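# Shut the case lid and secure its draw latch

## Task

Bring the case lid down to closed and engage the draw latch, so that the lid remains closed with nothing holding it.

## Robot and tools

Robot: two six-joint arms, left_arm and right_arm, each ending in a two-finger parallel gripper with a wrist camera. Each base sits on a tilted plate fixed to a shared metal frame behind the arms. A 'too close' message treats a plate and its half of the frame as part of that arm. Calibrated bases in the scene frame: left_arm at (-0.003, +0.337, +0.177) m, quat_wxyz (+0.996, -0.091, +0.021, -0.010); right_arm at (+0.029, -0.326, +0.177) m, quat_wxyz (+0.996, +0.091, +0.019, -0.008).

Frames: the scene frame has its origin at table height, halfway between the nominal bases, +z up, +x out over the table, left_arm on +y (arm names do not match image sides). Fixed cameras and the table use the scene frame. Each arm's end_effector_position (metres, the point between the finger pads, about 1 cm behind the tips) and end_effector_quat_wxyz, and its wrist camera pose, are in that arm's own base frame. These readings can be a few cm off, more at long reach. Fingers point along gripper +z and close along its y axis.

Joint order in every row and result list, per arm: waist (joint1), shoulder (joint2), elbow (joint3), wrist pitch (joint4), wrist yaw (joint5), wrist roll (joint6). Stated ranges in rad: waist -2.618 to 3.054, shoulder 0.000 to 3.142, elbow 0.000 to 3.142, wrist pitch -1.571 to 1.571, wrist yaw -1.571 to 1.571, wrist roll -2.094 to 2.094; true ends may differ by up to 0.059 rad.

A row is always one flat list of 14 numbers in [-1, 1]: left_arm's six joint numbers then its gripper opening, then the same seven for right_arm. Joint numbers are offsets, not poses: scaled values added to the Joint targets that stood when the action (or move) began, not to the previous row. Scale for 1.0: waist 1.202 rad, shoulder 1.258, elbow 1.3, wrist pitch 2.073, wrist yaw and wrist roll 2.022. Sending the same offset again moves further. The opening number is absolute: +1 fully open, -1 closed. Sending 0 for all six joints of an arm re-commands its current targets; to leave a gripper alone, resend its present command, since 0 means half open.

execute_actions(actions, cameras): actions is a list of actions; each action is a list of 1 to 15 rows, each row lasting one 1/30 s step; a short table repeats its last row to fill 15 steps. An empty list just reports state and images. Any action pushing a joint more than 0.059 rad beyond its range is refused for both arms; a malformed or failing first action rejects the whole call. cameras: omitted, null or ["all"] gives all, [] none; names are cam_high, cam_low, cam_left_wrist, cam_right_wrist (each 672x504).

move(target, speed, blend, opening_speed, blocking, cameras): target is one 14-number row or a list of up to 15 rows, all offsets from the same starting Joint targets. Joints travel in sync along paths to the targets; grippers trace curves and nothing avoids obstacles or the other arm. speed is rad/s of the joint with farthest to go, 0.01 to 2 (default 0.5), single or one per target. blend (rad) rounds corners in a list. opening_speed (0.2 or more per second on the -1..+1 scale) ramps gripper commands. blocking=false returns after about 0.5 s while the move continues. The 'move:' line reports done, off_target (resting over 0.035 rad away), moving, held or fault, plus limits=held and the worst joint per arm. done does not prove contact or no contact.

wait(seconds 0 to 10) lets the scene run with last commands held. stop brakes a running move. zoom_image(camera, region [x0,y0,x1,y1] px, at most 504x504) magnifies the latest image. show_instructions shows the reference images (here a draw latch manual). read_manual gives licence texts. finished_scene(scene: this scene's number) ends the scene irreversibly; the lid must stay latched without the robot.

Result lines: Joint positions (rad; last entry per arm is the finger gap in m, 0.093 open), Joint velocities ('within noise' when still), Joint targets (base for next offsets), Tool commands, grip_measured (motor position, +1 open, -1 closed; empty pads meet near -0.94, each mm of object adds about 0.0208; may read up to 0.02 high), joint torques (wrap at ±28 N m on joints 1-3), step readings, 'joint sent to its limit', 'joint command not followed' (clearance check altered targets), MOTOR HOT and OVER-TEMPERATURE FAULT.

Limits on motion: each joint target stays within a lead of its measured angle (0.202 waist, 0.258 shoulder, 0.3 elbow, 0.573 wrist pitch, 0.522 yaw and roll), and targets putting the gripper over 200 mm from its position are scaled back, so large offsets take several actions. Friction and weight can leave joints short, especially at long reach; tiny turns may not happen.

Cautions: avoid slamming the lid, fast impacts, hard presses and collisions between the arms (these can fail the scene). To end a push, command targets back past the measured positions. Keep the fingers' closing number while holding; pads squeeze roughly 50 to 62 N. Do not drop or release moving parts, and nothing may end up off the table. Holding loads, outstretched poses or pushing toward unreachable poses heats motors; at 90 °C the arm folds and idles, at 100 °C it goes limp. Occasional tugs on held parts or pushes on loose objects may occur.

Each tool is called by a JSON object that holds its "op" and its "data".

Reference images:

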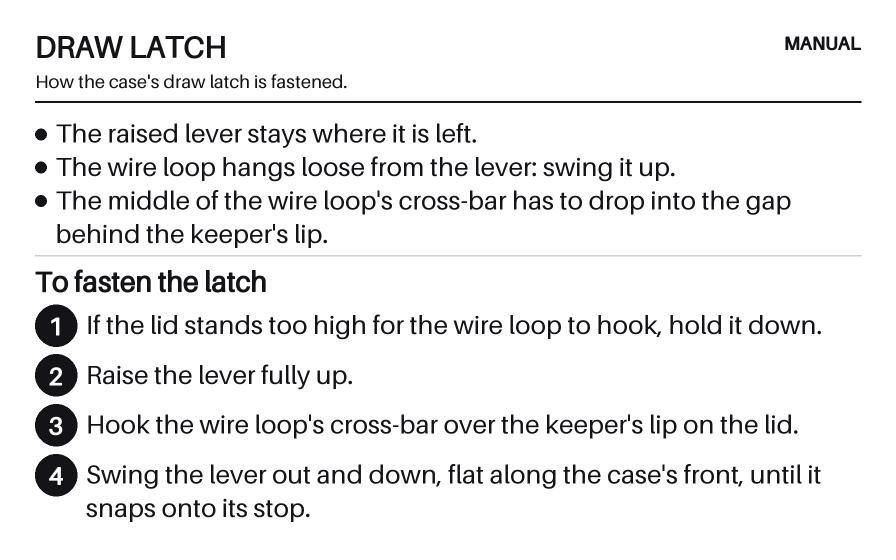

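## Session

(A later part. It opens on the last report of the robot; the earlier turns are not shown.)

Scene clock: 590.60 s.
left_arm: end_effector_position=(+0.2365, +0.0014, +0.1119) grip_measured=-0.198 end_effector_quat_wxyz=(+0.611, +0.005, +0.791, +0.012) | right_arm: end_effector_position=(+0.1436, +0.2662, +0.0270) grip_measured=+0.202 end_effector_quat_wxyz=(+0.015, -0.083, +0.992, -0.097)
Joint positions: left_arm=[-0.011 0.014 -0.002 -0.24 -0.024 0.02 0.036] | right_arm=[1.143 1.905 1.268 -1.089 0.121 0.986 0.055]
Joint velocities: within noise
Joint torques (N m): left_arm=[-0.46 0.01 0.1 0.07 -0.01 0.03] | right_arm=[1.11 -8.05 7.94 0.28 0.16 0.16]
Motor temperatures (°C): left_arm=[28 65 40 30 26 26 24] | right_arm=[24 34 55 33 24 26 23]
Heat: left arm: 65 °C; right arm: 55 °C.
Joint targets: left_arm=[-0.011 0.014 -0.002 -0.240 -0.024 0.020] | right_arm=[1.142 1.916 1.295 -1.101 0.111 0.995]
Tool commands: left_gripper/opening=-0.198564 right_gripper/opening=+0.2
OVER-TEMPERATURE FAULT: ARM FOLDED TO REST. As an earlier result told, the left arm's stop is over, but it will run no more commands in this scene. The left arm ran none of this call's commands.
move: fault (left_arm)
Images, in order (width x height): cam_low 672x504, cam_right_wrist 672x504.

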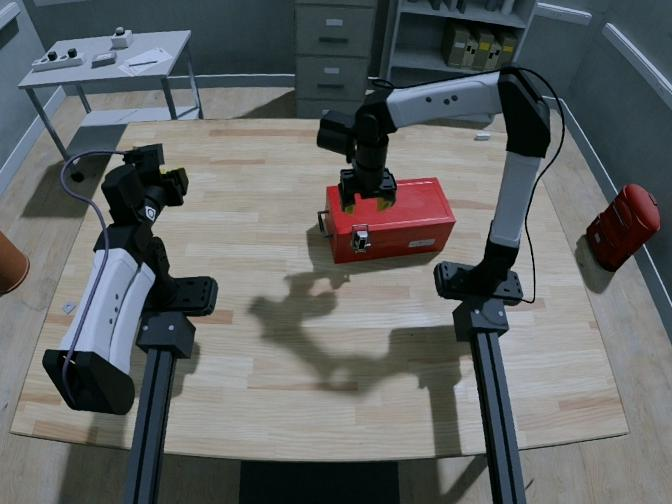

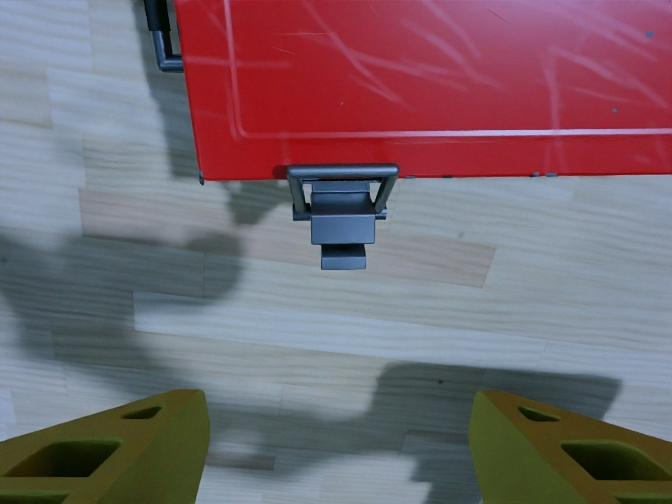

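{"op": "move", "data": {"target": [0, 0, 0, 0, 0, 0, -0.2, -0.012, 0.033, -0.141, 0.114, -0.004, -0.018, -0.28], "speed": 0.5, "cameras": ["cam_right_wrist"]}}

Scene clock: 626.07 s.
left_arm: end_effector_position=(+0.2365, +0.0014, +0.1119) grip_measured=-0.198 end_effector_quat_wxyz=(+0.611, +0.005, +0.791, +0.012) | right_arm: end_effector_position=(+0.1435, +0.2611, -0.0188) grip_measured=-0.278 end_effector_quat_wxyz=(+0.020, -0.087, +0.993, -0.083)
Joint positions: left_arm=[-0.011 0.014 -0.002 -0.24 -0.024 0.02 0.036] | right_arm=[1.134 1.946 1.124 -0.875 0.117 0.968 0.032]
Joint velocities: within noise
Joint torques (N m): left_arm=[-0.42 -0.02 0.1 0.08 -0.01 0.03] | right_arm=[0.62 -8.06 4.62 0.64 0.12 -0.01]
Motor temperatures (°C): left_arm=[27 54 38 29 26 26 24] | right_arm=[24 36 52 31 24 26 23]
Heat: left arm: 54 °C; right arm: 52 °C.
Joint targets: left_arm=[-0.011 0.014 -0.002 -0.240 -0.024 0.020] | right_arm=[1.127 1.957 1.112 -0.865 0.103 0.959]
Tool commands: left_gripper/opening=-0.198564 right_gripper/opening=-0.28
OVER-TEMPERATURE FAULT: ARM FOLDED TO REST. As an earlier result told, the left arm's stop is over, but it will run no more commands in this scene. The left arm ran none of this call's commands.
move: fault (left_arm)
Images, in order (width x height): cam_right_wrist 672x504.

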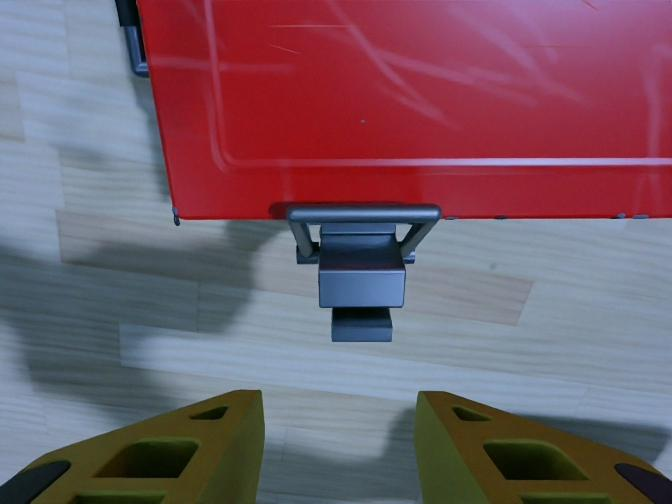

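{"op": "move", "data": {"target": [0, 0, 0, 0, 0, 0, -0.2, -0.016, 0.058, -0.085, 0.075, 0, -0.013, -0.28], "speed": 0.3, "cameras": ["cam_right_wrist"]}}

Scene clock: 631.83 s.
left_arm: end_effector_position=(+0.2365, +0.0014, +0.1119) grip_measured=-0.198 end_effector_quat_wxyz=(+0.611, +0.005, +0.791, +0.012) | right_arm: end_effector_position=(+0.1386, +0.2401, -0.0605) grip_measured=-0.278 end_effector_quat_wxyz=(+0.006, -0.091, +0.991, -0.100)
Joint positions: left_arm=[-0.011 0.014 -0.002 -0.24 -0.024 0.02 0.036] | right_arm=[1.116 2.017 1.015 -0.734 0.113 0.941 0.032]
Joint velocities: within noise
Joint torques (N m): left_arm=[-0.43 -0.05 0.08 0.06 0 0.02] | right_arm=[0.57 -7.87 3.99 0.7 0.16 -0.03]
Motor temperatures (°C): left_arm=[27 53 38 29 26 26 24] | right_arm=[24 36 52 31 24 26 23]
Heat: left arm: 53 °C; right arm: 52 °C.
Joint targets: left_arm=[-0.011 0.014 -0.002 -0.240 -0.024 0.020] | right_arm=[1.108 2.030 1.002 -0.709 0.103 0.933]
Tool commands: left_gripper/opening=-0.198564 right_gripper/opening=-0.28
OVER-TEMPERATURE FAULT: ARM FOLDED TO REST. As an earlier result told, the left arm's stop is over, but it will run no more commands in this scene. The left arm ran none of this call's commands.
move: fault (left_arm)
Images, in order (width x height): cam_right_wrist 672x504.

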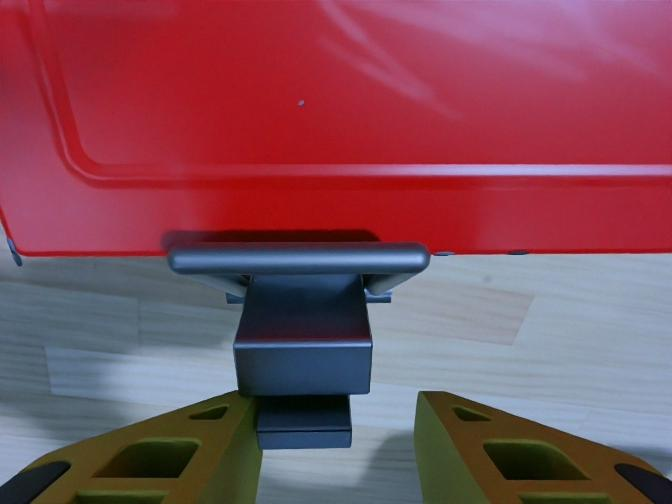

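{"op": "move", "data": {"target": [0, 0, 0, 0, 0, 0, -0.2, 0.0125, 0.016, 0.022, -0.0025, 0, 0, -0.28], "speed": 0.3, "cameras": ["cam_right_wrist"]}}

Scene clock: 644.10 s.
left_arm: end_effector_position=(+0.2365, +0.0014, +0.1119) grip_measured=-0.198 end_effector_quat_wxyz=(+0.611, +0.005, +0.791, +0.012) | right_arm: end_effector_position=(+0.1367, +0.2388, -0.0655) grip_measured=-0.278 end_effector_quat_wxyz=(+0.001, -0.093, +0.990, -0.104)
Joint positions: left_arm=[-0.011 0.014 -0.002 -0.24 -0.024 0.02 0.036] | right_arm=[1.118 2.035 1.014 -0.729 0.11 0.94 0.032]
Joint velocities: within noise
Joint torques (N m): left_arm=[-0.49 -0.02 0.08 0.08 0 0.02] | right_arm=[1.57 -7.73 6.08 0.54 0.19 0.01]
Motor temperatures (°C): left_arm=[27 51 37 29 26 26 24] | right_arm=[24 36 50 30 24 26 23]
Heat: left arm: 51 °C; right arm: 50 °C.
Joint targets: left_arm=[-0.011 0.014 -0.002 -0.240 -0.024 0.020] | right_arm=[1.123 2.050 1.030 -0.714 0.104 0.932]
Tool commands: left_gripper/opening=-0.198564 right_gripper/opening=-0.28
OVER-TEMPERATURE FAULT: ARM FOLDED TO REST. As an earlier result told, the left arm's stop is over, but it will run no more commands in this scene. The left arm ran none of this call's commands.
move: fault (left_arm)
Images, in order (width x height): cam_right_wrist 672x504.

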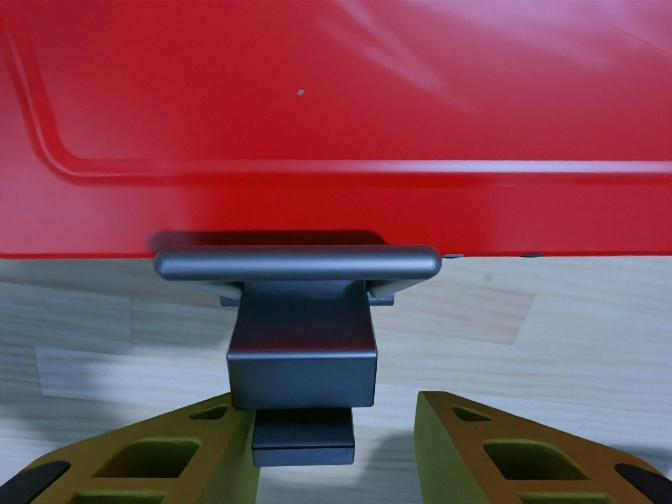

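{"op": "move", "data": {"target": [[0, 0, 0, 0, 0, 0, -0.2, 0.0, -0.045, 0, -0.02, 0, 0, -0.28], [0, 0, 0, 0, 0, 0, -0.2, 0.016, -0.025, 0.022, -0.02, 0, 0, -0.2]], "speed": 0.3, "cameras": ["cam_right_wrist"]}}

Scene clock: 647.90 s.
left_arm: end_effector_position=(+0.2365, +0.0014, +0.1119) grip_measured=-0.198 end_effector_quat_wxyz=(+0.611, +0.005, +0.791, +0.012) | right_arm: end_effector_position=(+0.1348, +0.2486, -0.0580) grip_measured=-0.202 end_effector_quat_wxyz=(+0.007, -0.103, +0.990, -0.096)
Joint positions: left_arm=[-0.011 0.014 -0.002 -0.24 -0.024 0.02 0.036] | right_arm=[1.139 2.021 1.037 -0.746 0.11 0.94 0.035]
Joint velocities: within noise
Joint torques (N m): left_arm=[-0.43 -0.01 0.08 0.07 -0.01 0.02] | right_arm=[1.4 -9.57 6.71 0.31 0.19 0.01]
Motor temperatures (°C): left_arm=[27 50 37 29 26 26 24] | right_arm=[24 36 50 30 24 26 23]
Heat: left arm: 50 °C; right arm: 50 °C.
Joint targets: left_arm=[-0.011 0.014 -0.002 -0.240 -0.024 0.020] | right_arm=[1.143 2.019 1.059 -0.756 0.104 0.932]
Tool commands: left_gripper/opening=-0.198564 right_gripper/opening=-0.2
OVER-TEMPERATURE FAULT: ARM FOLDED TO REST. As an earlier result told, the left arm's stop is over, but it will run no more commands in this scene. The left arm ran none of this call's commands.
move: fault (left_arm)
Images, in order (width x height): cam_right_wrist 672x504.

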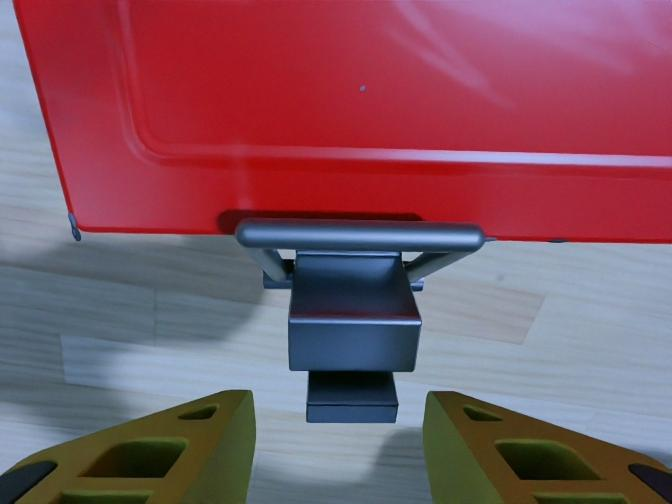

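{"op": "move", "data": {"target": [0, 0, 0, 0, 0, 0, -0.2, -0.025, 0.046, -0.043, 0.046, 0, 0, -0.2], "speed": 0.25, "cameras": ["cam_right_wrist"]}}

Scene clock: 656.03 s.
left_arm: end_effector_position=(+0.2365, +0.0014, +0.1119) grip_measured=-0.198 end_effector_quat_wxyz=(+0.611, +0.005, +0.791, +0.012) | right_arm: end_effector_position=(+0.1405, +0.2470, -0.0751) grip_measured=-0.202 end_effector_quat_wxyz=(+0.009, -0.093, +0.991, -0.092)
Joint positions: left_arm=[-0.011 0.014 -0.002 -0.24 -0.024 0.02 0.036] | right_arm=[1.119 2.064 1.015 -0.671 0.11 0.94 0.035]
Joint velocities: within noise
Joint torques (N m): left_arm=[-0.49 0.02 0.09 0.07 0.01 0.04] | right_arm=[0.7 -8.2 3.89 0.58 0.19 0.01]
Motor temperatures (°C): left_arm=[27 50 37 29 26 26 24] | right_arm=[24 36 50 30 24 26 23]
Heat: left arm: 50 °C; right arm: 50 °C.
Joint targets: left_arm=[-0.011 0.014 -0.002 -0.240 -0.024 0.020] | right_arm=[1.112 2.077 1.003 -0.660 0.104 0.933]
Tool commands: left_gripper/opening=-0.198564 right_gripper/opening=-0.2
OVER-TEMPERATURE FAULT: ARM FOLDED TO REST. As an earlier result told, the left arm's stop is over, but it will run no more commands in this scene. The left arm ran none of this call's commands.
move: fault (left_arm)
Images, in order (width x height): cam_right_wrist 672x504.

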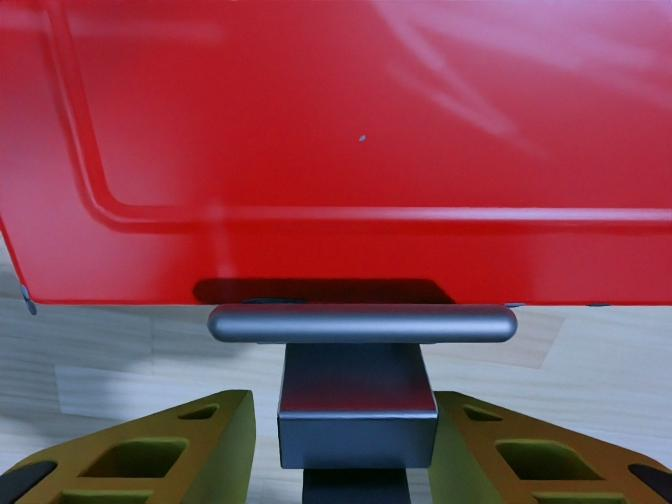

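{"op": "move", "data": {"target": [0, 0, 0, 0, 0, 0, -0.2, -0.017, -0.012, 0.042, -0.022, 0, 0, -0.2], "speed": 0.25, "cameras": ["cam_right_wrist"]}}

Scene clock: 676.57 s.
left_arm: end_effector_position=(+0.2365, +0.0014, +0.1119) grip_measured=-0.198 end_effector_quat_wxyz=(+0.611, +0.005, +0.791, +0.012) | right_arm: end_effector_position=(+0.1465, +0.2464, -0.0714) grip_measured=-0.202 end_effector_quat_wxyz=(+0.007, -0.083, +0.992, -0.093)
Joint positions: left_arm=[-0.011 0.014 -0.002 -0.24 -0.024 0.02 0.036] | right_arm=[1.099 2.064 1.035 -0.695 0.11 0.94 0.035]
Joint velocities: within noise
Joint torques (N m): left_arm=[-0.49 -0.02 0.09 0.08 0 0.02] | right_arm=[0.7 -9.8 6.56 0.26 0.18 0.01]
Motor temperatures (°C): left_arm=[27 48 36 28 26 26 24] | right_arm=[24 37 48 29 24 26 23]
Heat: left arm: 48 °C; right arm: 48 °C.
Joint targets: left_arm=[-0.011 0.014 -0.002 -0.240 -0.024 0.020] | right_arm=[1.092 2.062 1.057 -0.706 0.104 0.933]
Tool commands: left_gripper/opening=-0.198564 right_gripper/opening=-0.2
OVER-TEMPERATURE FAULT: ARM FOLDED TO REST. As an earlier result told, the left arm's stop is over, but it will run no more commands in this scene. The left arm ran none of this call's commands.
move: fault (left_arm)
Images, in order (width x height): cam_right_wrist 672x504.

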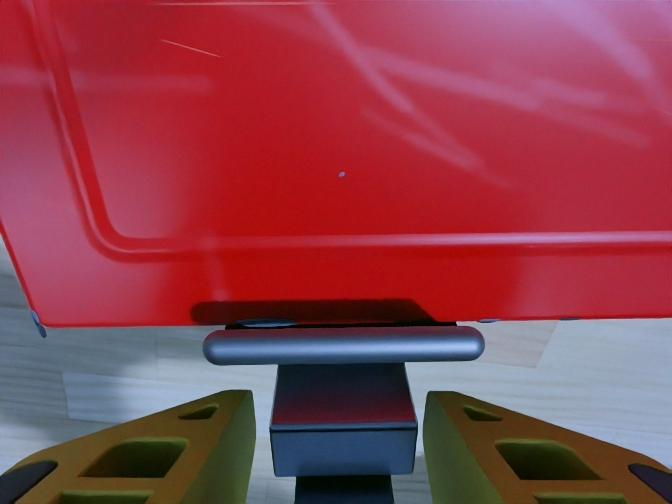

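{"op": "move", "data": {"target": [0, 0, 0, 0, 0, 0, -0.2, 0, 0, 0, 0, 0, 0, -0.7], "opening_speed": 0.6, "cameras": ["cam_right_wrist"]}}

Scene clock: 682.97 s.
left_arm: end_effector_position=(+0.2365, +0.0014, +0.1119) grip_measured=-0.198 end_effector_quat_wxyz=(+0.611, +0.005, +0.791, +0.012) | right_arm: end_effector_position=(+0.1464, +0.2461, -0.0714) grip_measured=-0.578 end_effector_quat_wxyz=(+0.006, -0.084, +0.992, -0.094)
Joint positions: left_arm=[-0.011 0.014 -0.002 -0.24 -0.024 0.02 0.036] | right_arm=[1.098 2.064 1.035 -0.696 0.109 0.939 0.017]
Joint velocities: within noise
Joint torques (N m): left_arm=[-0.43 0.01 0.05 0.07 0 0.03] | right_arm=[0.72 -9.8 6.57 0.31 0.19 0.03]
Motor temperatures (°C): left_arm=[27 48 36 28 26 26 23] | right_arm=[24 37 49 29 24 26 23]
Heat: left arm: 48 °C; right arm: 49 °C.
Joint targets: left_arm=[-0.011 0.014 -0.002 -0.240 -0.024 0.020] | right_arm=[1.092 2.062 1.057 -0.706 0.103 0.932]
Tool commands: left_gripper/opening=-0.198564 right_gripper/opening=-0.7
OVER-TEMPERATURE FAULT: ARM FOLDED TO REST. As an earlier result told, the left arm's stop is over, but it will run no more commands in this scene. The left arm ran none of this call's commands.
move: fault (left_arm)
Images, in order (width x height): cam_right_wrist 672x504.

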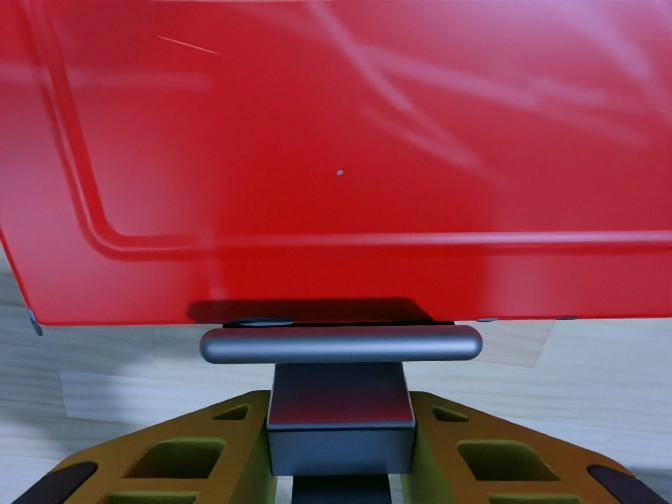

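{"op": "move", "data": {"target": [[0, 0, 0, 0, 0, 0, -0.2, 0.0632, -0.0215, -0.0823, 0.0357, -0.001, 0.0237, -0.7], [0, 0, 0, 0, 0, 0, -0.2, 0.0915, -0.0016, -0.1246, 0.0675, -0.0035, 0.04, -0.7]], "speed": 0.2, "blend": 0.03, "cameras": ["cam_right_wrist", "cam_low"]}}

Scene clock: 698.93 s.
left_arm: end_effector_position=(+0.2365, +0.0014, +0.1119) grip_measured=-0.198 end_effector_quat_wxyz=(+0.611, +0.005, +0.791, +0.012) | right_arm: end_effector_position=(+0.1444, +0.2457, -0.0740) grip_measured=-0.578 end_effector_quat_wxyz=(+0.077, -0.092, +0.989, -0.090)
Joint positions: left_arm=[-0.011 0.014 -0.002 -0.24 -0.024 0.02 0.036] | right_arm=[1.17 2.021 0.941 -0.577 0.222 0.993 0.017]
Joint velocities: within noise
Joint torques (N m): left_arm=[-0.47 -0.01 0.05 0.06 0 0.03] | right_arm=[3.56 -5.15 1.46 0.76 -1 0.25]
Motor temperatures (°C): left_arm=[27 47 36 28 26 26 23] | right_arm=[24 38 50 29 24 26 24]
Heat: left arm: 47 °C; right arm: 50 °C.
Joint targets: left_arm=[-0.011 0.014 -0.002 -0.240 -0.024 0.020] | right_arm=[1.202 2.060 0.895 -0.566 0.096 1.013]
Tool commands: left_gripper/opening=-0.198564 right_gripper/opening=-0.7
OVER-TEMPERATURE FAULT: ARM FOLDED TO REST. As an earlier result told, the left arm's stop is over, but it will run no more commands in this scene. The left arm ran none of this call's commands.
move: fault (left_arm), off_target (right_arm); right_arm: the wrist yaw is farthest, 0.126 rad from its target
Images, in order (width x height): cam_low 672x504, cam_right_wrist 672x504.

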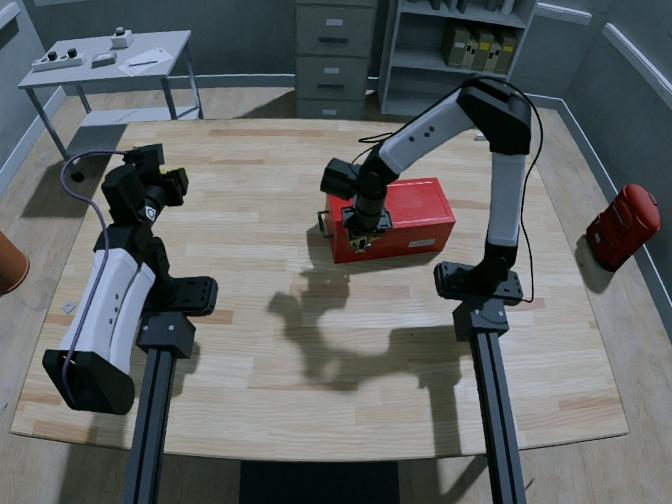

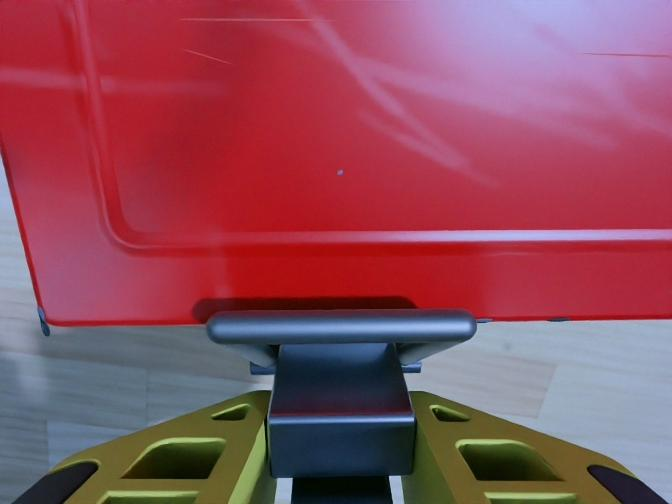

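{"op": "move", "data": {"target": [[0, 0, 0, 0, 0, 0, -0.2, -0.0915, 0.0016, 0.1246, -0.0675, 0.0035, -0.04, -0.7], [0, 0, 0, 0, 0, 0, -0.2, -0.0915, 0.0016, 0.1246, -0.0675, 0.0035, -0.04, -0.3], [0, 0, 0, 0, 0, 0, -0.2, -0.0915, -0.09, 0.13, -0.105, 0.0035, -0.04, -0.3]], "speed": 0.4, "cameras": ["cam_right_wrist"]}}

Scene clock: 744.93 s.
left_arm: end_effector_position=(+0.2365, +0.0014, +0.1119) grip_measured=-0.198 end_effector_quat_wxyz=(+0.611, +0.005, +0.791, +0.012) | right_arm: end_effector_position=(+0.1481, +0.2480, -0.0408) grip_measured=-0.302 end_effector_quat_wxyz=(+0.017, -0.083, +0.993, -0.081)
Joint positions: left_arm=[-0.011 0.014 -0.002 -0.24 -0.024 0.02 0.036] | right_arm=[1.099 1.964 1.044 -0.772 0.114 0.939 0.031]
Joint velocities: within noise
Joint torques (N m): left_arm=[-0.47 0.02 0.09 0.07 0.01 0.03] | right_arm=[0.62 -10.86 6.82 0.37 0.13 0.01]
Motor temperatures (°C): left_arm=[27 45 35 27 26 26 23] | right_arm=[25 34 45 28 25 26 25]
Heat: left arm: 45 °C; right arm: 45 °C.
Joint targets: left_arm=[-0.011 0.014 -0.002 -0.240 -0.024 0.020] | right_arm=[1.092 1.946 1.065 -0.784 0.103 0.932]
Tool commands: left_gripper/opening=-0.198564 right_gripper/opening=-0.3
OVER-TEMPERATURE FAULT: ARM FOLDED TO REST. As an earlier result told, the left arm's stop is over, but it will run no more commands in this scene. The left arm ran none of this call's commands.
move: fault (left_arm)
Images, in order (width x height): cam_right_wrist 672x504.

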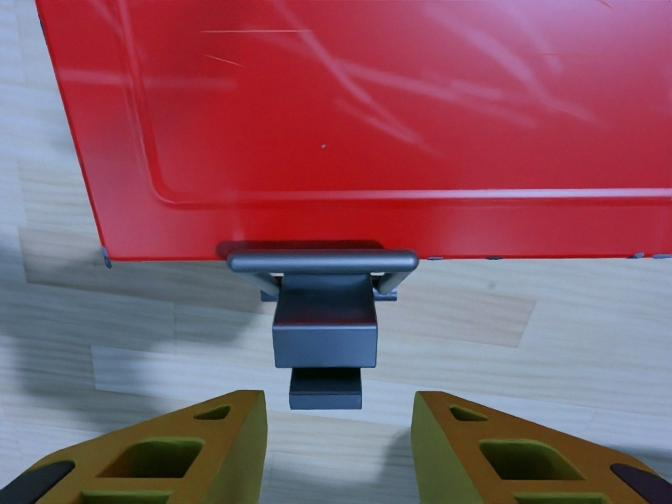

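{"op": "zoom_image", "data": {"camera": "cam_right_wrist", "region": [210, 230, 440, 430]}}

Scaled by 2.191 from the camera's 672x504 image, which has a finer 960x720 frame.

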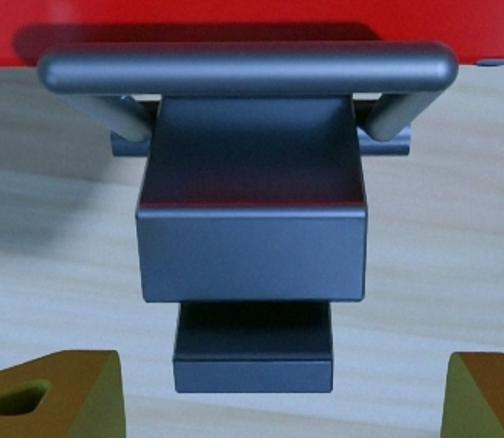

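{"op": "move", "data": {"target": [0, 0, 0, 0, 0, 0, -0.2, -0.0125, 0.060, 0.029, -0.008, 0.003, -0.016, -1], "speed": 0.3, "cameras": ["cam_right_wrist"]}}

Scene clock: 791.70 s.
left_arm: end_effector_position=(+0.2365, +0.0014, +0.1119) grip_measured=-0.198 end_effector_quat_wxyz=(+0.611, +0.005, +0.791, +0.012) | right_arm: end_effector_position=(+0.1526, +0.2472, -0.0470) grip_measured=-0.979 end_effector_quat_wxyz=(+0.007, -0.091, +0.991, -0.094)
Joint positions: left_arm=[-0.011 0.014 -0.002 -0.24 -0.024 0.02 0.036] | right_arm=[1.084 2.008 1.076 -0.789 0.114 0.91 0]
Joint velocities: within noise
Joint torques (N m): left_arm=[-0.44 0.01 0.09 0.07 -0.01 0.02] | right_arm=[0.69 -8.03 7.17 0.35 0.2 0.02]
Motor temperatures (°C): left_arm=[27 44 34 27 26 26 23] | right_arm=[24 37 48 27 24 26 24]
Heat: left arm: 44 °C; right arm: 48 °C.
Joint targets: left_arm=[-0.011 0.014 -0.002 -0.240 -0.024 0.020] | right_arm=[1.077 2.022 1.102 -0.800 0.109 0.900]
Tool commands: left_gripper/opening=-0.198564 right_gripper/opening=-1.0
OVER-TEMPERATURE FAULT: ARM FOLDED TO REST. As an earlier result told, the left arm's stop is over, but it will run no more commands in this scene. The left arm ran none of this call's commands.
move: fault (left_arm)
Images, in order (width x height): cam_right_wrist 672x504.

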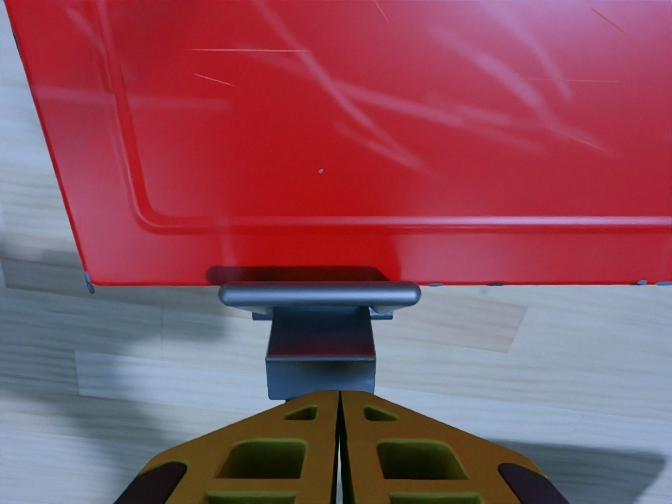

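{"op": "move", "data": {"target": [0, 0, 0, 0, 0, 0, -0.2, 0.008, 0.035, -0.034, 0.04, 0, 0, -1], "speed": 0.2, "cameras": ["cam_right_wrist"]}}

Scene clock: 797.37 s.
left_arm: end_effector_position=(+0.2365, +0.0014, +0.1119) grip_measured=-0.198 end_effector_quat_wxyz=(+0.611, +0.005, +0.791, +0.012) | right_arm: end_effector_position=(+0.1532, +0.2482, -0.0554) grip_measured=-0.979 end_effector_quat_wxyz=(+0.006, -0.092, +0.991, -0.096)
Joint positions: left_arm=[-0.011 0.014 -0.002 -0.24 -0.024 0.02 0.036] | right_arm=[1.084 2.036 1.076 -0.765 0.114 0.909 0]
Joint velocities: within noise
Joint torques (N m): left_arm=[-0.47 0.02 0.13 0.07 0 0.03] | right_arm=[1.43 -6.57 3.71 0.99 0.2 0.01]
Motor temperatures (°C): left_arm=[27 44 34 27 26 26 23] | right_arm=[24 37 48 27 24 26 24]
Heat: left arm: 44 °C; right arm: 48 °C.
Joint targets: left_arm=[-0.011 0.014 -0.002 -0.240 -0.024 0.020] | right_arm=[1.086 2.066 1.058 -0.718 0.109 0.900]
Tool commands: left_gripper/opening=-0.198564 right_gripper/opening=-1.0
OVER-TEMPERATURE FAULT: ARM FOLDED TO REST. As an earlier result told, the left arm's stop is over, but it will run no more commands in this scene. The left arm ran none of this call's commands.
move: fault (left_arm), off_target (right_arm); right_arm: the wrist pitch is farthest, 0.048 rad from its target
Images, in order (width x height): cam_right_wrist 672x504.

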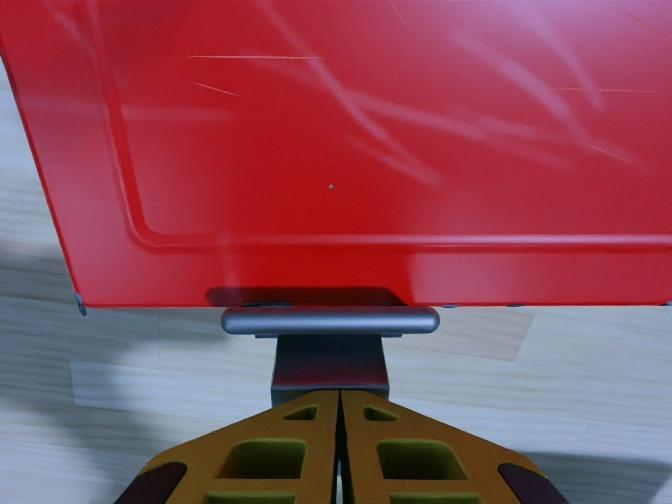

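{"op": "move", "data": {"target": [[0, 0, 0, 0, 0, 0, -0.2, -0.0175, -0.025, 0.049, -0.0434, 0, 0, -1], [0, 0, 0, 0, 0, 0, -0.2, -0.0175, -0.0016, 0.012, -0.014, 0, 0, -1]], "speed": 0.2, "cameras": ["cam_right_wrist", "cam_high"]}}

{"op": "zoom_image", "data": {"camera": "cam_high", "region": [250, 130, 470, 300]}}

Scene clock: 807.53 s.
left_arm: end_effector_position=(+0.2365, +0.0014, +0.1119) grip_measured=-0.198 end_effector_quat_wxyz=(+0.611, +0.005, +0.791, +0.012) | right_arm: end_effector_position=(+0.1584, +0.2505, -0.0555) grip_measured=-0.979 end_effector_quat_wxyz=(+0.007, -0.086, +0.992, -0.093)
Joint positions: left_arm=[-0.011 0.014 -0.002 -0.24 -0.024 0.02 0.036] | right_arm=[1.072 2.046 1.092 -0.766 0.115 0.909 0]
Joint velocities: within noise
Joint torques (N m): left_arm=[-0.44 0.01 0.08 0.08 0 0.03] | right_arm=[0.76 -7.86 3.71 0.66 0.19 0]
Motor temperatures (°C): left_arm=[27 43 34 27 26 26 23] | right_arm=[24 37 47 27 24 26 24]
Heat: left arm: 43 °C; right arm: 47 °C.
Joint targets: left_arm=[-0.011 0.014 -0.002 -0.240 -0.024 0.020] | right_arm=[1.065 2.064 1.074 -0.747 0.109 0.900]
Tool commands: left_gripper/opening=-0.198564 right_gripper/opening=-1.0
OVER-TEMPERATURE FAULT: ARM FOLDED TO REST. As an earlier result told, the left arm's stop is over, but it will run no more commands in this scene. The left arm ran none of this call's commands.
move: fault (left_arm)
Images, in order (width x height): cam_high 672x504, cam_right_wrist 672x504.

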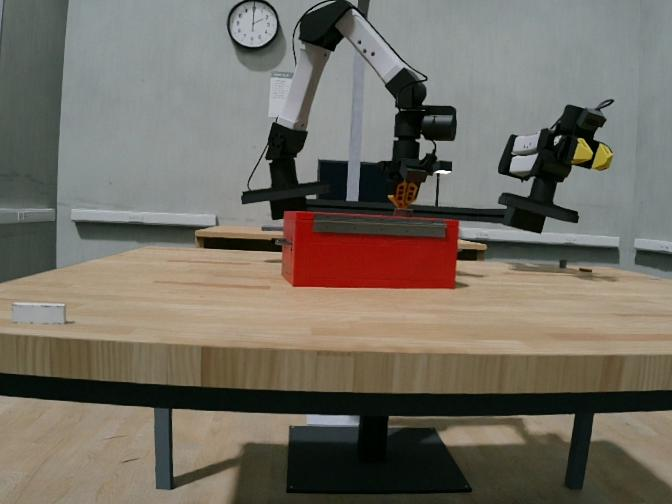

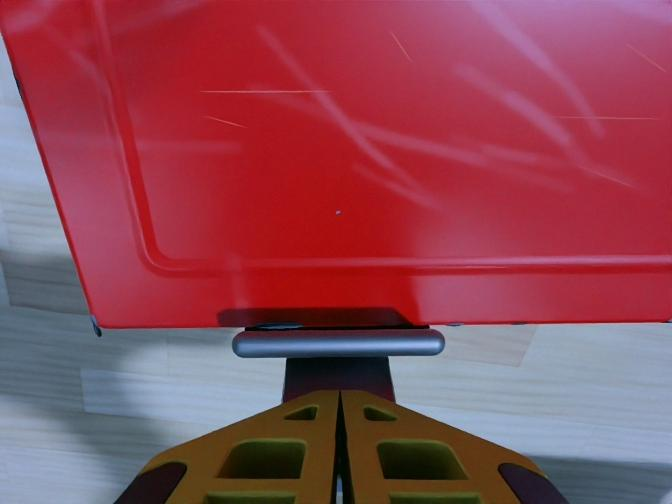

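Scaled by 2.291 from the camera's 672x504 image, which has a finer 960x720 frame.

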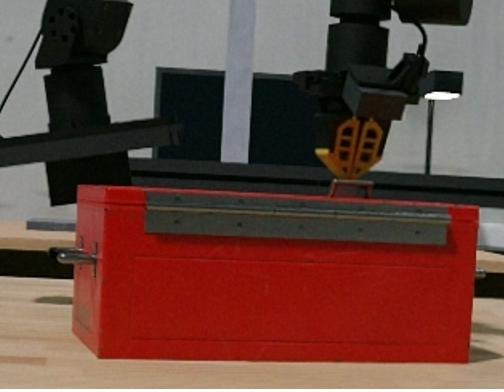

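{"op": "move", "data": {"target": [0, 0, 0, 0, 0, 0, -0.2, 0, 0.01, -0.006, 0.01, 0, 0, -1], "speed": 0.1, "cameras": ["cam_right_wrist"]}}

{"op": "zoom_image", "data": {"camera": "cam_right_wrist", "region": [220, 300, 460, 420]}}

Scene clock: 812.13 s.
left_arm: end_effector_position=(+0.2365, +0.0014, +0.1119) grip_measured=-0.198 end_effector_quat_wxyz=(+0.611, +0.005, +0.791, +0.012) | right_arm: end_effector_position=(+0.1583, +0.2504, -0.0557) grip_measured=-0.979 end_effector_quat_wxyz=(+0.007, -0.086, +0.992, -0.093)
Joint positions: left_arm=[-0.011 0.014 -0.002 -0.24 -0.024 0.02 0.036] | right_arm=[1.072 2.046 1.091 -0.764 0.114 0.908 0]
Joint velocities: within noise
Joint torques (N m): left_arm=[-0.46 -0.01 0.05 0.07 0.01 0.01] | right_arm=[0.76 -6.61 3.22 0.89 0.2 0]
Motor temperatures (°C): left_arm=[27 43 34 27 26 26 23] | right_arm=[24 37 47 27 24 26 24]
Heat: left arm: 43 °C; right arm: 47 °C.
Joint targets: left_arm=[-0.011 0.014 -0.002 -0.240 -0.024 0.020] | right_arm=[1.065 2.077 1.066 -0.726 0.109 0.900]
Tool commands: left_gripper/opening=-0.198564 right_gripper/opening=-1.0
OVER-TEMPERATURE FAULT: ARM FOLDED TO REST. As an earlier result told, the left arm's stop is over, but it will run no more commands in this scene. The left arm ran none of this call's commands.
move: fault (left_arm), off_target (right_arm); right_arm: the wrist pitch is farthest, 0.038 rad from its target
Images, in order (width x height): cam_right_wrist 672x504.

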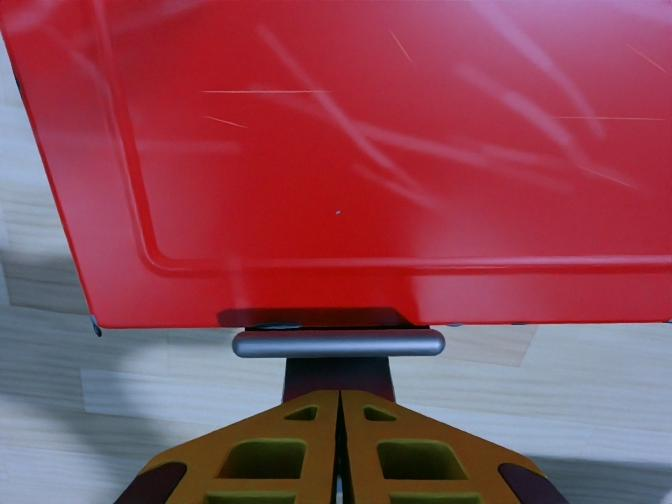

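Scaled by 2.100 from the camera's 672x504 image, which has a finer 960x720 frame.

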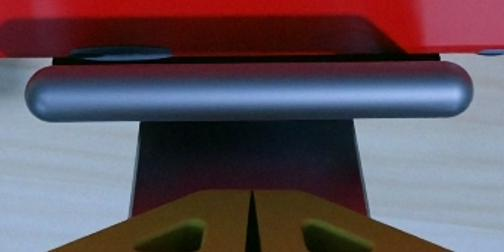

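{"op": "move", "data": {"target": [[0, 0, 0, 0, 0, 0, -0.2, 0, -0.0254, 0.0146, -0.0164, 0, 0, -1], [0, 0, 0, 0, 0, 0, -0.2, 0.058, -0.063, -0.04, -0.001, 0, 0.025, -1]], "speed": 0.1, "cameras": ["cam_right_wrist", "cam_low"]}}

{"op": "zoom_image", "data": {"camera": "cam_low", "region": [310, 190, 410, 270]}}

Scene clock: 822.77 s.
left_arm: end_effector_position=(+0.2365, +0.0014, +0.1119) grip_measured=-0.198 end_effector_quat_wxyz=(+0.611, +0.005, +0.791, +0.012) | right_arm: end_effector_position=(+0.1433, +0.2513, -0.0564) grip_measured=-0.979 end_effector_quat_wxyz=(+0.022, -0.096, +0.991, -0.088)
Joint positions: left_arm=[-0.011 0.014 -0.002 -0.24 -0.024 0.02 0.036] | right_arm=[1.127 2.013 1.036 -0.724 0.128 0.941 0]
Joint velocities: within noise
Joint torques (N m): left_arm=[-0.47 0.03 0.09 0.08 0 0.02] | right_arm=[1.83 -10.93 3.41 0.46 0.07 0.19]
Motor temperatures (°C): left_arm=[27 43 34 27 26 26 23] | right_arm=[24 37 46 27 24 26 24]
Heat: left arm: 43 °C; right arm: 46 °C.
Joint targets: left_arm=[-0.011 0.014 -0.002 -0.240 -0.024 0.020] | right_arm=[1.135 1.997 1.014 -0.728 0.109 0.951]
Tool commands: left_gripper/opening=-0.198564 right_gripper/opening=-1.0
OVER-TEMPERATURE FAULT: ARM FOLDED TO REST. As an earlier result told, the left arm's stop is over, but it will run no more commands in this scene. The left arm ran none of this call's commands.
move: fault (left_arm)
Images, in order (width x height): cam_low 672x504, cam_right_wrist 672x504.

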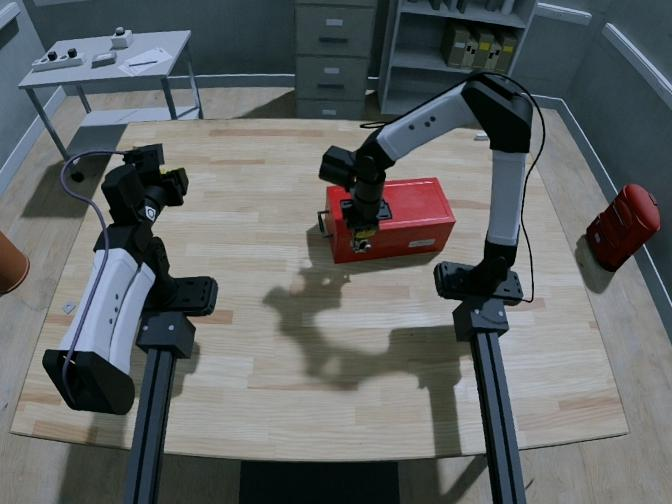

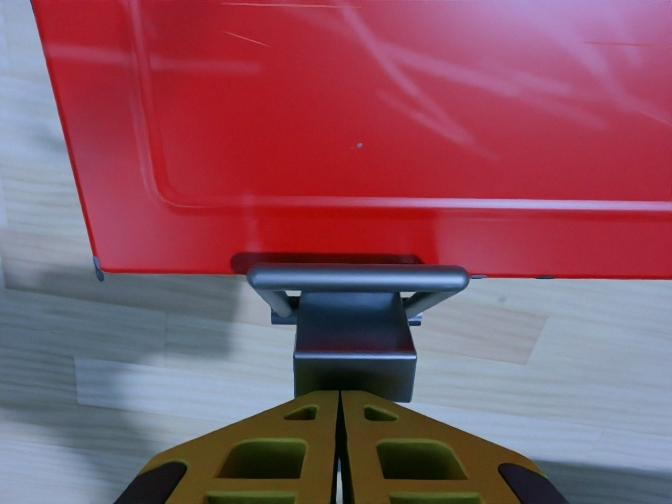

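Scaled by 5.040 from the camera's 672x504 image, which has a finer 960x720 frame.

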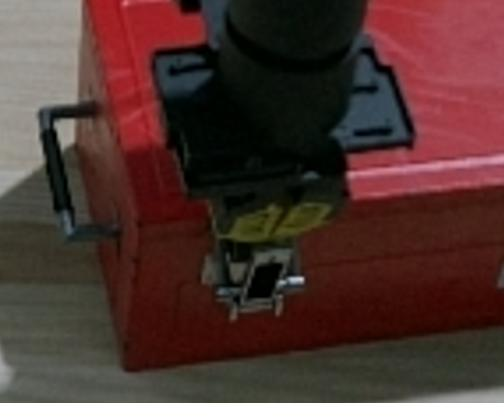

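{"op": "move", "data": {"target": [0, 0, 0, 0, 0, 0, -0.2, 0.018, -0.0095, -0.017, -0.0034, -0.001, 0.0104, -1], "speed": 0.1, "cameras": ["cam_right_wrist"]}}

{"op": "zoom_image", "data": {"camera": "cam_right_wrist", "region": [230, 230, 470, 430]}}

Scene clock: 830.07 s.
left_arm: end_effector_position=(+0.2365, +0.0014, +0.1119) grip_measured=-0.198 end_effector_quat_wxyz=(+0.611, +0.005, +0.791, +0.012) | right_arm: end_effector_position=(+0.1331, +0.2472, -0.0585) grip_measured=-0.979 end_effector_quat_wxyz=(+0.019, -0.098, +0.991, -0.093)
Joint positions: left_arm=[-0.011 0.014 -0.002 -0.24 -0.024 0.02 0.036] | right_arm=[1.151 2.004 1.008 -0.718 0.125 0.962 0]
Joint velocities: within noise
Joint torques (N m): left_arm=[-0.44 -0.02 0.13 0.08 0 0.02] | right_arm=[1.5 -11 3.78 0.28 0.08 0.18]
Motor temperatures (°C): left_arm=[27 43 33 26 26 26 23] | right_arm=[24 38 46 27 24 26 24]
Heat: left arm: 43 °C; right arm: 46 °C.
Joint targets: left_arm=[-0.011 0.014 -0.002 -0.240 -0.024 0.020] | right_arm=[1.157 1.985 0.992 -0.735 0.107 0.971]
Tool commands: left_gripper/opening=-0.198564 right_gripper/opening=-1.0
OVER-TEMPERATURE FAULT: ARM FOLDED TO REST. As an earlier result told, the left arm's stop is over, but it will run no more commands in this scene. The left arm ran none of this call's commands.
move: fault (left_arm)
Images, in order (width x height): cam_right_wrist 672x504.

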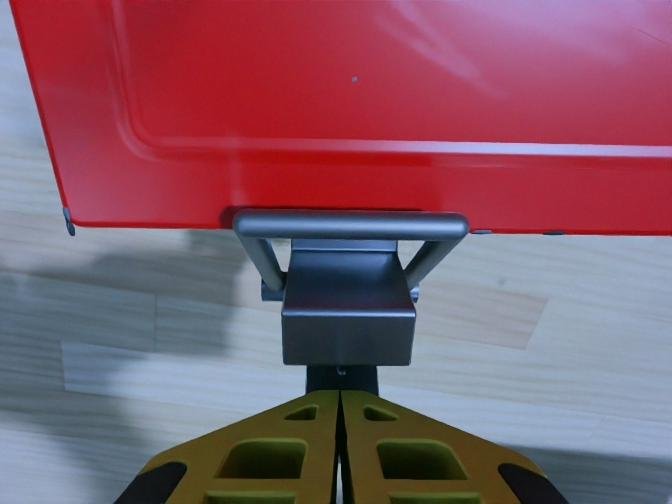

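Scaled by 2.100 from the camera's 672x504 image, which has a finer 960x720 frame.

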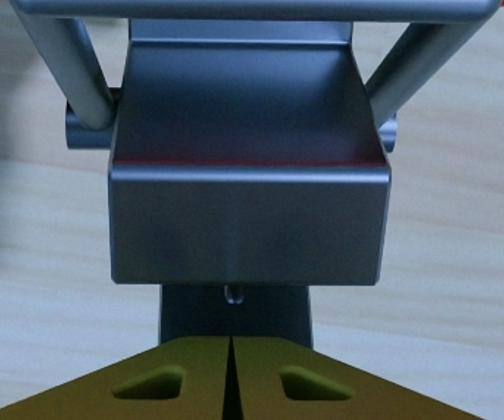

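{"op": "move", "data": {"target": [[0, 0, 0, 0, 0, 0, -0.2, 0.1506, -0.0493, -0.14, 0.1085, 0.1029, 0.0762, -1], [0, 0, 0, 0, 0, 0, -0.2, 0.277, -0.008, -0.2223, 0.1833, 0.179, 0.1449, -1]], "speed": 0.2, "blend": 0.03, "cameras": ["cam_right_wrist", "cam_low"]}}

{"op": "zoom_image", "data": {"camera": "cam_right_wrist", "region": [230, 200, 490, 460]}}

Scene clock: 858.50 s.
left_arm: end_effector_position=(+0.2365, +0.0014, +0.1119) grip_measured=-0.198 end_effector_quat_wxyz=(+0.611, +0.005, +0.791, +0.012) | right_arm: end_effector_position=(+0.0930, +0.2372, -0.0809) grip_measured=-0.979 end_effector_quat_wxyz=(+0.212, -0.119, +0.968, -0.068)
Joint positions: left_arm=[-0.011 0.014 -0.002 -0.24 -0.024 0.02 0.036] | right_arm=[1.487 1.961 0.716 -0.376 0.447 1.255 0]
Joint velocities: within noise
Joint torques (N m): left_arm=[-0.44 -0.02 0.08 0.07 0 0.02] | right_arm=[0.77 -6.37 3.43 1 0.78 0.12]
Motor temperatures (°C): left_arm=[27 42 33 26 26 26 23] | right_arm=[24 38 45 26 24 26 24]
Heat: left arm: 42 °C; right arm: 45 °C.
Joint targets: left_arm=[-0.011 0.014 -0.002 -0.240 -0.024 0.020] | right_arm=[1.490 1.975 0.703 -0.355 0.469 1.265]
Tool commands: left_gripper/opening=-0.198564 right_gripper/opening=-1.0
OVER-TEMPERATURE FAULT: ARM FOLDED TO REST. As an earlier result told, the left arm's stop is over, but it will run no more commands in this scene. The left arm ran none of this call's commands.
move: fault (left_arm)
Images, in order (width x height): cam_low 672x504, cam_right_wrist 672x504.

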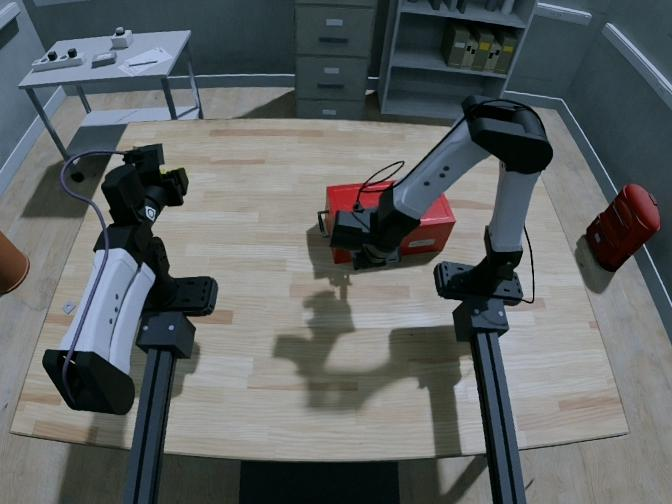

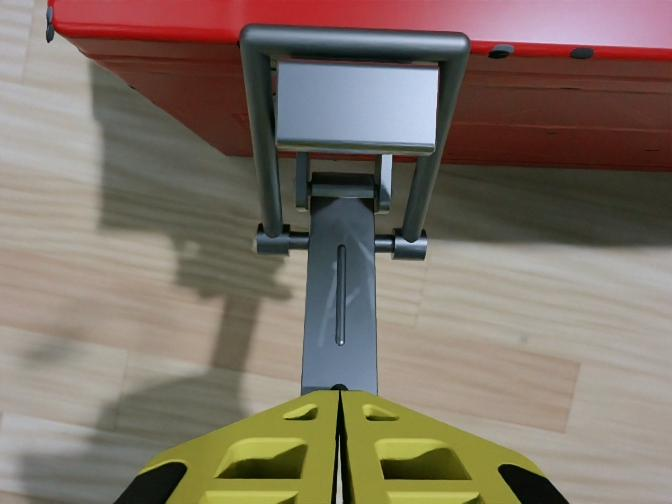

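Scaled by 1.938 from the camera's 672x504 image, which has a finer 960x720 frame.

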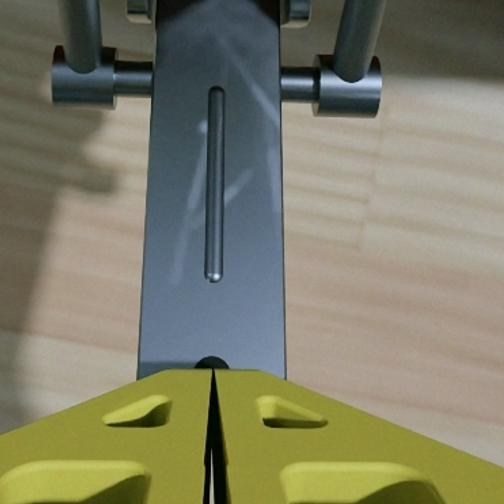

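{"op": "move", "data": {"target": [0, 0, 0, 0, 0, 0, -0.2, 0.0907, 0.0994, -0.0438, 0.0796, 0.092, 0.0544, -1], "speed": 0.15, "cameras": ["cam_right_wrist"]}}

{"op": "zoom_image", "data": {"camera": "cam_right_wrist", "region": [200, 0, 500, 260]}}

Scene clock: 870.97 s.
left_arm: end_effector_position=(+0.2365, +0.0014, +0.1119) grip_measured=-0.198 end_effector_quat_wxyz=(+0.611, +0.005, +0.791, +0.012) | right_arm: end_effector_position=(+0.0954, +0.2348, -0.0992) grip_measured=-0.979 end_effector_quat_wxyz=(+0.312, -0.117, +0.941, -0.056)
Joint positions: left_arm=[-0.011 0.014 -0.002 -0.24 -0.024 0.02 0.036] | right_arm=[1.594 2.086 0.658 -0.2 0.643 1.365 0]
Joint velocities: within noise
Joint torques (N m): left_arm=[-0.42 0.02 0.08 0.06 0 0.02] | right_arm=[0.76 -6.61 2.66 0.82 0.82 0.19]
Motor temperatures (°C): left_arm=[27 42 33 26 26 26 23] | right_arm=[24 37 44 26 24 26 24]
Heat: left arm: 42 °C; right arm: 44 °C.
Joint targets: left_arm=[-0.011 0.014 -0.002 -0.240 -0.024 0.020] | right_arm=[1.599 2.100 0.646 -0.190 0.655 1.374]
Tool commands: left_gripper/opening=-0.198564 right_gripper/opening=-1.0
OVER-TEMPERATURE FAULT: ARM FOLDED TO REST. As an earlier result told, the left arm's stop is over, but it will run no more commands in this scene. The left arm ran none of this call's commands.
move: fault (left_arm)
Images, in order (width x height): cam_right_wrist 672x504.

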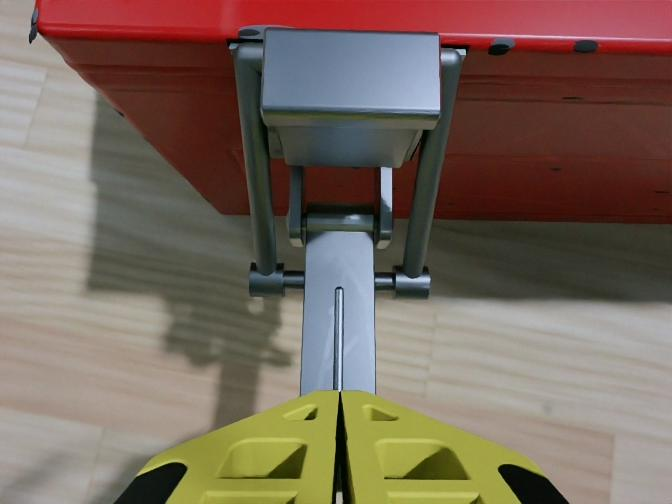

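Scaled by 1.680 from the camera's 672x504 image, which has a finer 960x720 frame.

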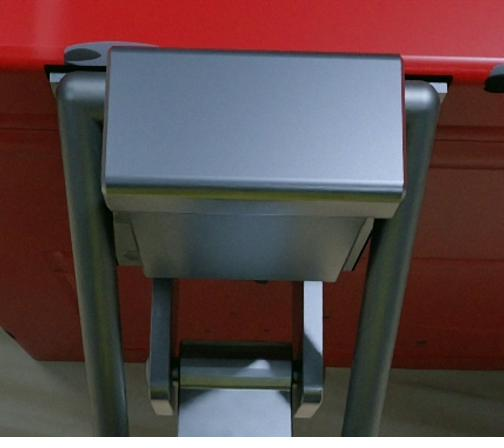

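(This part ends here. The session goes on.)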